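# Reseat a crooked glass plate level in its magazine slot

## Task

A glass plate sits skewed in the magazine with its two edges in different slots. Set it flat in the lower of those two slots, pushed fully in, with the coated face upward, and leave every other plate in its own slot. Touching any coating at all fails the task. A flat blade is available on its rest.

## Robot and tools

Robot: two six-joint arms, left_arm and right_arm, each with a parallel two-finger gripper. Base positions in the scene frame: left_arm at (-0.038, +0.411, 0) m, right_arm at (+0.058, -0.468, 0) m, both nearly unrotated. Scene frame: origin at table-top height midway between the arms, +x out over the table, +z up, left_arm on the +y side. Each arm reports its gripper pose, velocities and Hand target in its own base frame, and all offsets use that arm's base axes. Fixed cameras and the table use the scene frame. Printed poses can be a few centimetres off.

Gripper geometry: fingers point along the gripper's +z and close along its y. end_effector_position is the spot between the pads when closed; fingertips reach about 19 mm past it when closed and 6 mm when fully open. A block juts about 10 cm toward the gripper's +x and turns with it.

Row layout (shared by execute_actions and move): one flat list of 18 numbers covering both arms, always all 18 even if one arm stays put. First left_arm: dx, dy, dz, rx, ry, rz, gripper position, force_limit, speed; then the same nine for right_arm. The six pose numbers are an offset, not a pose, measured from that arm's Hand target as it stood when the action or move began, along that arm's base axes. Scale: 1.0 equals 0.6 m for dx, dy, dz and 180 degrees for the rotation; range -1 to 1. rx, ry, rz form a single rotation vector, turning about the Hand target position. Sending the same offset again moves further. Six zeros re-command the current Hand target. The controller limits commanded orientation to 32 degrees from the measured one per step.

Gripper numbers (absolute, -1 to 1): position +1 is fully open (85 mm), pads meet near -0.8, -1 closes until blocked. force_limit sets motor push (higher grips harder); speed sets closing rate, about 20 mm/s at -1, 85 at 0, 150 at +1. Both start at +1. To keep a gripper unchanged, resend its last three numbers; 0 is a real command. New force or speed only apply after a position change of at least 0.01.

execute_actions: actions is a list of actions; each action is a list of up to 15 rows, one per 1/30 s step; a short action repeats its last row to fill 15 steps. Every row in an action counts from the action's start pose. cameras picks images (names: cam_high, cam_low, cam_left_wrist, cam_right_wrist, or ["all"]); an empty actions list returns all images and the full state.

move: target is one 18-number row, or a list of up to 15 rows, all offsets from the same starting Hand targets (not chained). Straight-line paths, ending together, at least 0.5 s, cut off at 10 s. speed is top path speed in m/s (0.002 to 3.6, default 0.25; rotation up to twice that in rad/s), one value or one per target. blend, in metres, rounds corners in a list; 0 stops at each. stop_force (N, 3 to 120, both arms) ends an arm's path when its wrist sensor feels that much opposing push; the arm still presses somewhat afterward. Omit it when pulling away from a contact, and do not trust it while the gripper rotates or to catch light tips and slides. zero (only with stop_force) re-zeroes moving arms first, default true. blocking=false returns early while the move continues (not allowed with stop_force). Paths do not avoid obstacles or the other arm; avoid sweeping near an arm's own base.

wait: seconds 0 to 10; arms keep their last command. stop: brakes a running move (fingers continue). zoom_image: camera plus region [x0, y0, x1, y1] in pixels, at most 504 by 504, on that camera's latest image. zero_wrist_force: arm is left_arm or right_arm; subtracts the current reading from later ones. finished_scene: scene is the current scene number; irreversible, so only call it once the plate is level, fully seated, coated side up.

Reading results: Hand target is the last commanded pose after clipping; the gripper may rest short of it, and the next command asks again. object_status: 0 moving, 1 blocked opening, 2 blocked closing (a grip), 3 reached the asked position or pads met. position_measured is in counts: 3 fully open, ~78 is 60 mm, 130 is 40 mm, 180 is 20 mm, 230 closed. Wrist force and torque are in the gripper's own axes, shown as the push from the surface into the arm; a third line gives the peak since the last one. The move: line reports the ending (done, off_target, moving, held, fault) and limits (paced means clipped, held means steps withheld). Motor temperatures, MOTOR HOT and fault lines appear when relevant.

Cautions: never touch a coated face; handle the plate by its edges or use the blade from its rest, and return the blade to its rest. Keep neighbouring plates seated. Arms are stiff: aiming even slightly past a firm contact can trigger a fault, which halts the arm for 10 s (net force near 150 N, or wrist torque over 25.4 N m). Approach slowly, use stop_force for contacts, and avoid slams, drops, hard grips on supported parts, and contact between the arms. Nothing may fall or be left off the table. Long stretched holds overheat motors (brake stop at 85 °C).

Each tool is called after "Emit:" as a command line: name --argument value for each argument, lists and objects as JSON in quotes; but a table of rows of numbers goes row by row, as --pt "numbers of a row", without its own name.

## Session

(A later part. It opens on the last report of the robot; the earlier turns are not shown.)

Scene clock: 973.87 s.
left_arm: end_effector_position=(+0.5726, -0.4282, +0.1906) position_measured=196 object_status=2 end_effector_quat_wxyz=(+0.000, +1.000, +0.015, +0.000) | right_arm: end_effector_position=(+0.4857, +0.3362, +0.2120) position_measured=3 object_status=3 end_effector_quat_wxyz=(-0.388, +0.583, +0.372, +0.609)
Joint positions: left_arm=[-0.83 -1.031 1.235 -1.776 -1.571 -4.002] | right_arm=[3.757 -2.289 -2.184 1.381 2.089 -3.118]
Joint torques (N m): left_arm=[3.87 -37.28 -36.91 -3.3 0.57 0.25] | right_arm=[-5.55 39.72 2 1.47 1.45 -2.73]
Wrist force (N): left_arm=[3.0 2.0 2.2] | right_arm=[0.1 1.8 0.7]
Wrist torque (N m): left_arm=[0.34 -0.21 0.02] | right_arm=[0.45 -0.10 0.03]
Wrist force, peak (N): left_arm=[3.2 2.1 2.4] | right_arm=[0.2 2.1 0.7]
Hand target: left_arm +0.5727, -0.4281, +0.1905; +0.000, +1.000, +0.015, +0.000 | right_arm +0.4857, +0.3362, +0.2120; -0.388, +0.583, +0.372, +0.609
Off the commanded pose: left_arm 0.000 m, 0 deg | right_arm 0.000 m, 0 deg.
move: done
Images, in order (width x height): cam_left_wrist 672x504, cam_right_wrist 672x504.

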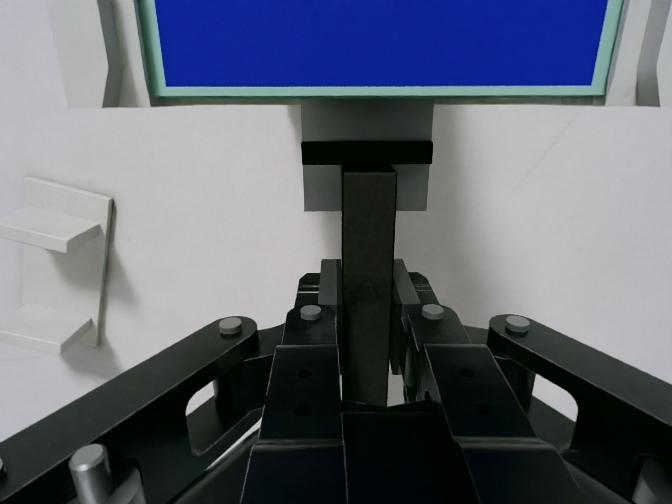

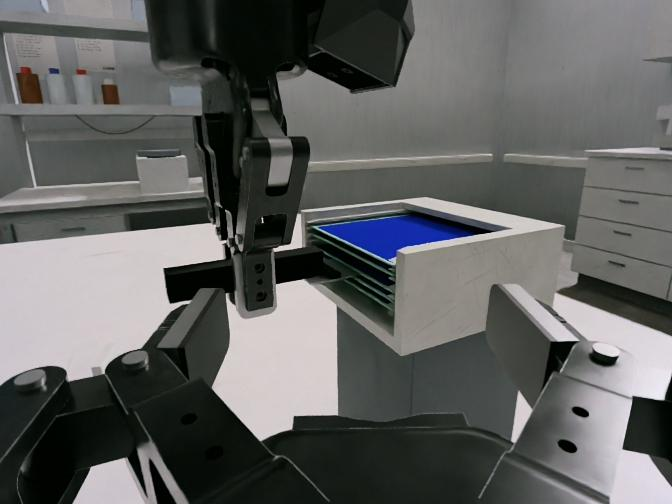

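Emit:
move --target '[-0.2000,-0.0061,0, 0, 0, 0, -1, -0.3, -1, 0,0,0,0,0,0,1,1,1]' --speed 0.06 --cameras '["cam_right_wrist","cam_high"]'

Emit:
zoom_image --camera "cam_right_wrist" --region '[295, 215, 405, 315]'

Scene clock: 981.37 s.
left_arm: end_effector_position=(+0.4526, -0.4319, +0.1907) position_measured=196 object_status=2 end_effector_quat_wxyz=(+0.001, +1.000, +0.015, +0.000) end_effector_velocity=(+0.003, +0.000, +0.000) end_effector_angular_velocity=(-0.001, +0.000, +0.000) | right_arm: end_effector_position=(+0.4857, +0.3362, +0.2120) position_measured=3 object_status=3 end_effector_quat_wxyz=(-0.388, +0.583, +0.372, +0.609)
Joint positions: left_arm=[-0.977 -1.243 1.546 -1.876 -1.571 -4.149] | right_arm=[3.757 -2.289 -2.184 1.381 2.089 -3.118]
Joint velocities: left_arm=[0.003 0.004 -0.005 0 -0.001 0.004] | right_arm=[within noise]
Joint torques (N m): left_arm=[12.52 -29.18 -36.26 -0.97 1.75 1.86] | right_arm=[-6.36 39.61 1.36 1.25 1.51 -2.66]
Wrist force (N): left_arm=[2.5 2.4 2.4] | right_arm=[0.0 1.5 0.3]
Wrist torque (N m): left_arm=[0.37 -0.17 -0.01] | right_arm=[0.40 -0.08 0.03]
Wrist force, peak (N): left_arm=[4.5 1.5 2.8] | right_arm=[0.1 2.2 1.2]
Hand target: left_arm +0.4527, -0.4318, +0.1905; +0.000, +1.000, +0.015, +0.000 | right_arm +0.4857, +0.3362, +0.2120; -0.388, +0.583, +0.372, +0.609
Off the commanded pose: left_arm 0.000 m, 0 deg | right_arm 0.000 m, 0 deg.
move: done
Images, in order (width x height): cam_high 672x504, cam_right_wrist 672x504.

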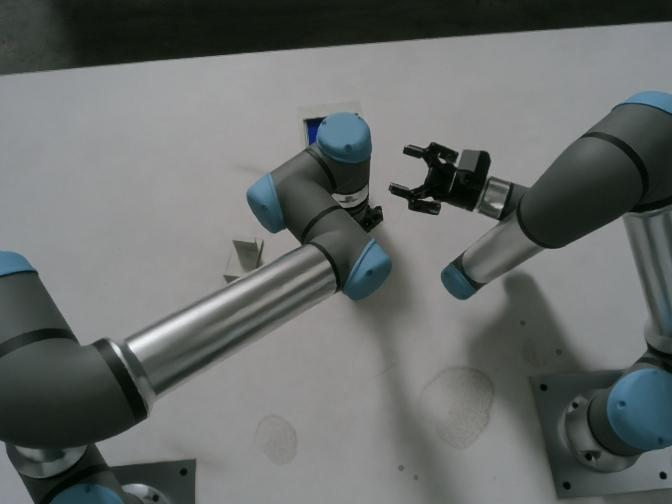

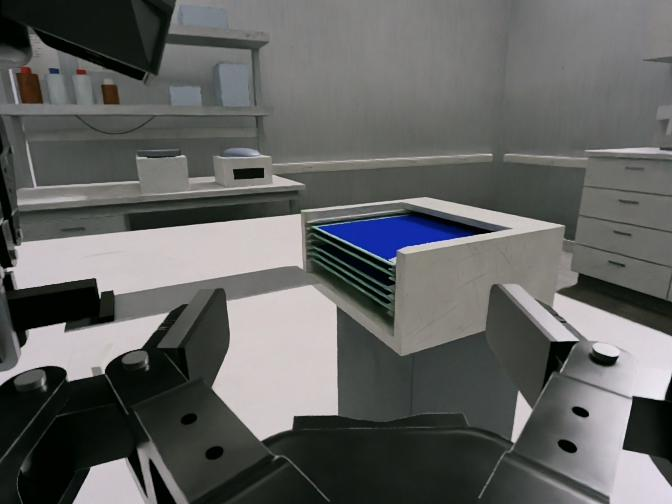

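Scaled by 4.582 from the camera's 672x504 image, which has a finer 960x720 frame.

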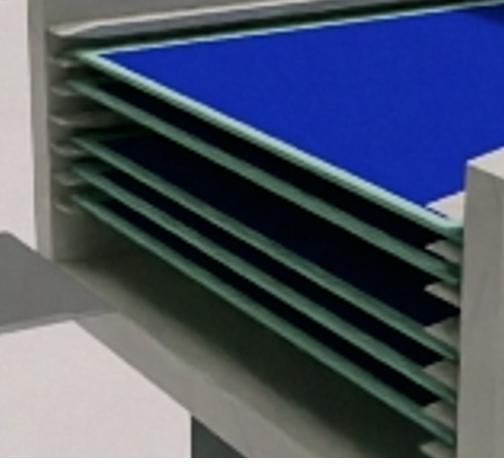

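Emit:
move --pt "0 0 0.0992 0 0 0 -1 -0.3 -1 0 0 0 0 0 0 1 1 1" --pt "-0.0407 0.4035 0.0992 0 0 -0.0842 -1 -0.3 -1 0 0 0 0 0 0 1 1 1" --pt "-0.0407 0.4035 -0.1925 0 0 -0.0842 -1 -0.3 -1 0 0 0 0 0 0 1 1 1" --speed '[0.15,0.25,0.2]' --blend '[0.03,0.03,0]' --cameras '["cam_left_wrist"]'

Emit:
zoom_image --camera "cam_left_wrist" --region '[240, 0, 500, 260]'

Scene clock: 995.00 s.
left_arm: end_effector_position=(+0.4283, -0.1897, +0.0751) position_measured=196 object_status=2 end_effector_quat_wxyz=(+0.000, +0.993, -0.117, +0.000) | right_arm: end_effector_position=(+0.4857, +0.3362, +0.2120) position_measured=3 object_status=3 end_effector_quat_wxyz=(-0.388, +0.583, +0.372, +0.609)
Joint positions: left_arm=[-0.705 -1.455 2.155 -2.271 -1.571 -3.613] | right_arm=[3.757 -2.289 -2.184 1.381 2.089 -3.118]
Joint torques (N m): left_arm=[12.26 -18.87 -16.62 -5.01 1.26 1.6] | right_arm=[-6.53 39.28 3.19 1.28 1.45 -2.63]
Wrist force (N): left_arm=[3.3 2.4 2.2] | right_arm=[0.0 1.9 0.8]
Wrist torque (N m): left_arm=[0.36 -0.29 0.03] | right_arm=[0.46 -0.08 0.04]
Wrist force, peak (N): left_arm=[2.6 2.3 5.4] | right_arm=[0.0 2.2 1.0]
Hand target: left_arm +0.4283, -0.1897, +0.0750; +0.000, +0.993, -0.117, +0.000 | right_arm +0.4857, +0.3362, +0.2120; -0.388, +0.583, +0.372, +0.609
Off the commanded pose: left_arm 0.000 m, 0 deg | right_arm 0.000 m, 0 deg.
move: done; blend cut to 0.0298 m at target 1
Images, in order (width x height): cam_left_wrist 672x504.

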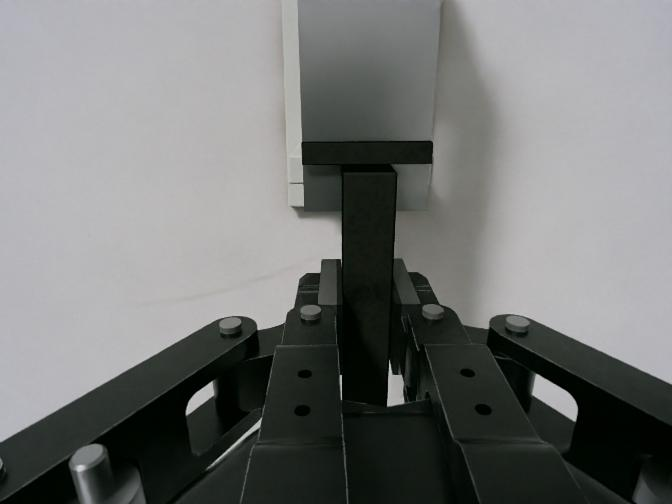

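Scaled by 1.938 from the camera's 672x504 image, which has a finer 960x720 frame.

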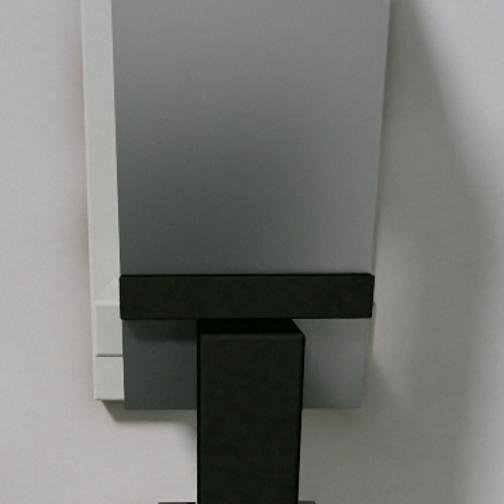

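Emit:
move --target '[0,0,-0.0377, 0, 0, 0, -1, -0.3, -1, 0,0,0,0,0,0,1,1,1]' --speed 0.03 --stop_force 3 --cameras '["cam_left_wrist"]'

Scene clock: 1002.00 s.
left_arm: end_effector_position=(+0.4283, -0.1897, +0.0524) position_measured=196 object_status=2 end_effector_quat_wxyz=(+0.000, +0.993, -0.117, +0.000) | right_arm: end_effector_position=(+0.4857, +0.3362, +0.2120) position_measured=3 object_status=3 end_effector_quat_wxyz=(-0.388, +0.583, +0.372, +0.609)
Joint positions: left_arm=[-0.705 -1.412 2.181 -2.341 -1.571 -3.613] | right_arm=[3.757 -2.289 -2.184 1.381 2.089 -3.118]
Joint torques (N m): left_arm=[9.68 -36.64 -29.68 -0.07 0.35 -0.95] | right_arm=[-5.59 38.86 3.21 1.43 1.41 -2.62]
Wrist force (N): left_arm=[3.1 2.3 2.3] | right_arm=[0.3 1.7 0.8]
Wrist torque (N m): left_arm=[0.37 -0.26 0.04] | right_arm=[0.43 -0.12 0.04]
Wrist force, peak (N): left_arm=[3.3 2.5 2.3] | right_arm=[0.2 2.2 0.7]
Hand target: left_arm +0.4283, -0.1897, +0.0524; +0.000, +0.993, -0.117, +0.000 | right_arm +0.4857, +0.3362, +0.2120; -0.388, +0.583, +0.372, +0.609
Off the commanded pose: left_arm 0.000 m, 0 deg | right_arm 0.000 m, 0 deg.
move: done
Images, in order (width x height): cam_left_wrist 672x504.

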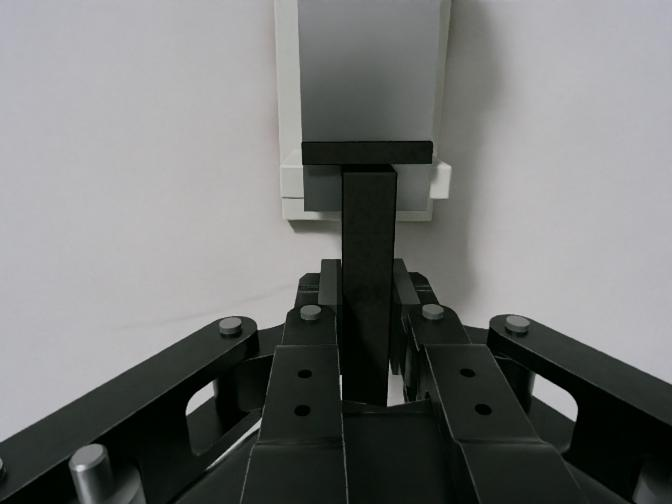

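Emit:
move --pt "0 0 -0.0006 0 0 0 -1 -0.3 -1 0 0 0 0 0 0 1 1 1" --pt "0 0 -0.0006 0 0 0 0.6 -0.3 -1 0 0 0 0 0 0 1 1 1" --pt "0 0 0.15 0 0 0 0.6 -0.3 -1 0 0 0 0 0 0 1 1 1" --speed '[0.02,0.05,0.12]' --cameras '["all"]'

Emit:
zoom_image --camera "cam_right_wrist" --region '[295, 215, 405, 315]'

Scene clock: 1011.00 s.
left_arm: end_effector_position=(+0.4283, -0.1897, +0.1424) position_measured=53 object_status=3 end_effector_quat_wxyz=(+0.000, +0.993, -0.117, +0.000) | right_arm: end_effector_position=(+0.4857, +0.3362, +0.2120) position_measured=3 object_status=3 end_effector_quat_wxyz=(-0.388, +0.583, +0.372, +0.609)
Joint positions: left_arm=[-0.705 -1.559 2.059 -2.072 -1.571 -3.613] | right_arm=[3.757 -2.289 -2.184 1.381 2.089 -3.118]
Joint torques (N m): left_arm=[0.98 -17.55 -23.6 -2.93 -1.21 -1.98] | right_arm=[-5.38 38 1.47 1.41 1.47 -2.83]
Wrist force (N): left_arm=[3.2 2.1 1.1] | right_arm=[0.2 1.6 0.9]
Wrist torque (N m): left_arm=[0.30 -0.26 0.00] | right_arm=[0.41 -0.11 0.04]
Wrist force, peak (N): left_arm=[3.1 2.1 3.1] | right_arm=[0.4 2.3 0.6]
Hand target: left_arm +0.4283, -0.1897, +0.1424; +0.000, +0.993, -0.117, +0.000 | right_arm +0.4857, +0.3362, +0.2120; -0.388, +0.583, +0.372, +0.609
Off the commanded pose: left_arm 0.000 m, 0 deg | right_arm 0.000 m, 0 deg.
move: done

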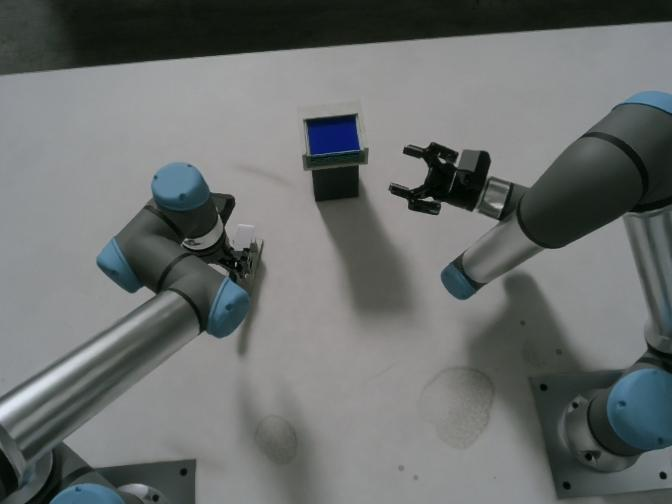

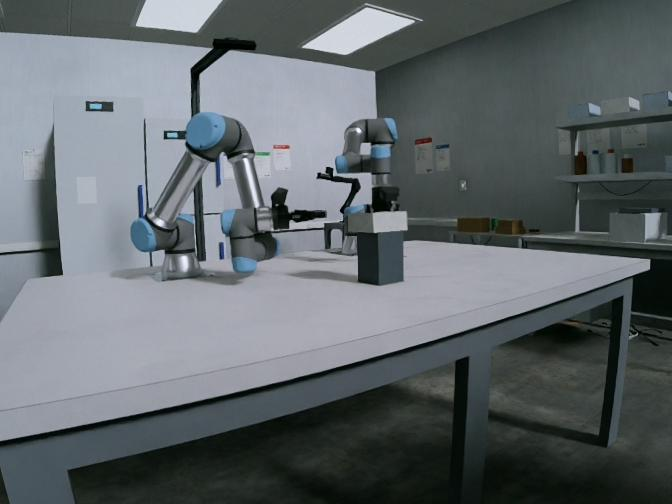

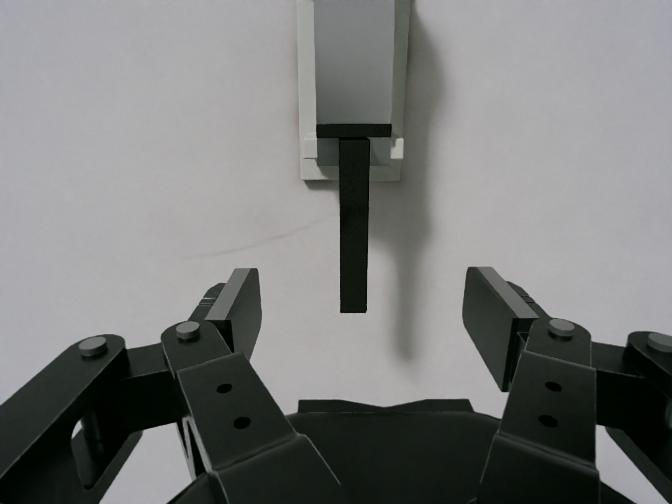

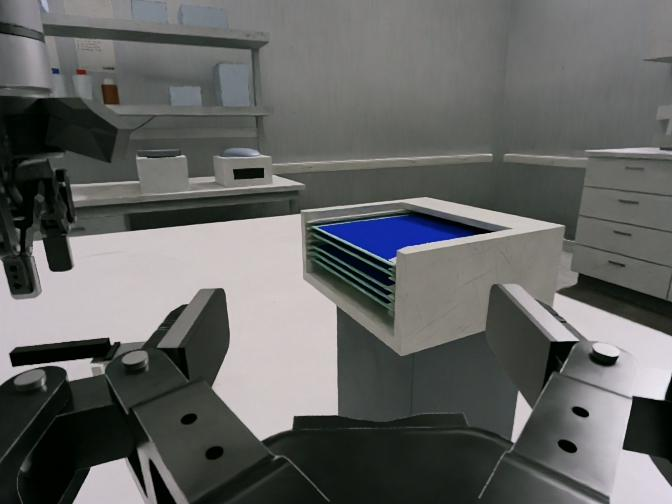

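Scaled by 4.582 from the camera's 672x504 image, which has a finer 960x720 frame.

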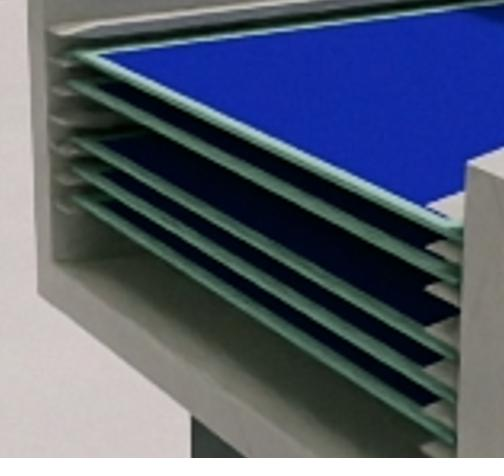

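Emit:
finished_scene --scene 1

The scene is finished: the task was done.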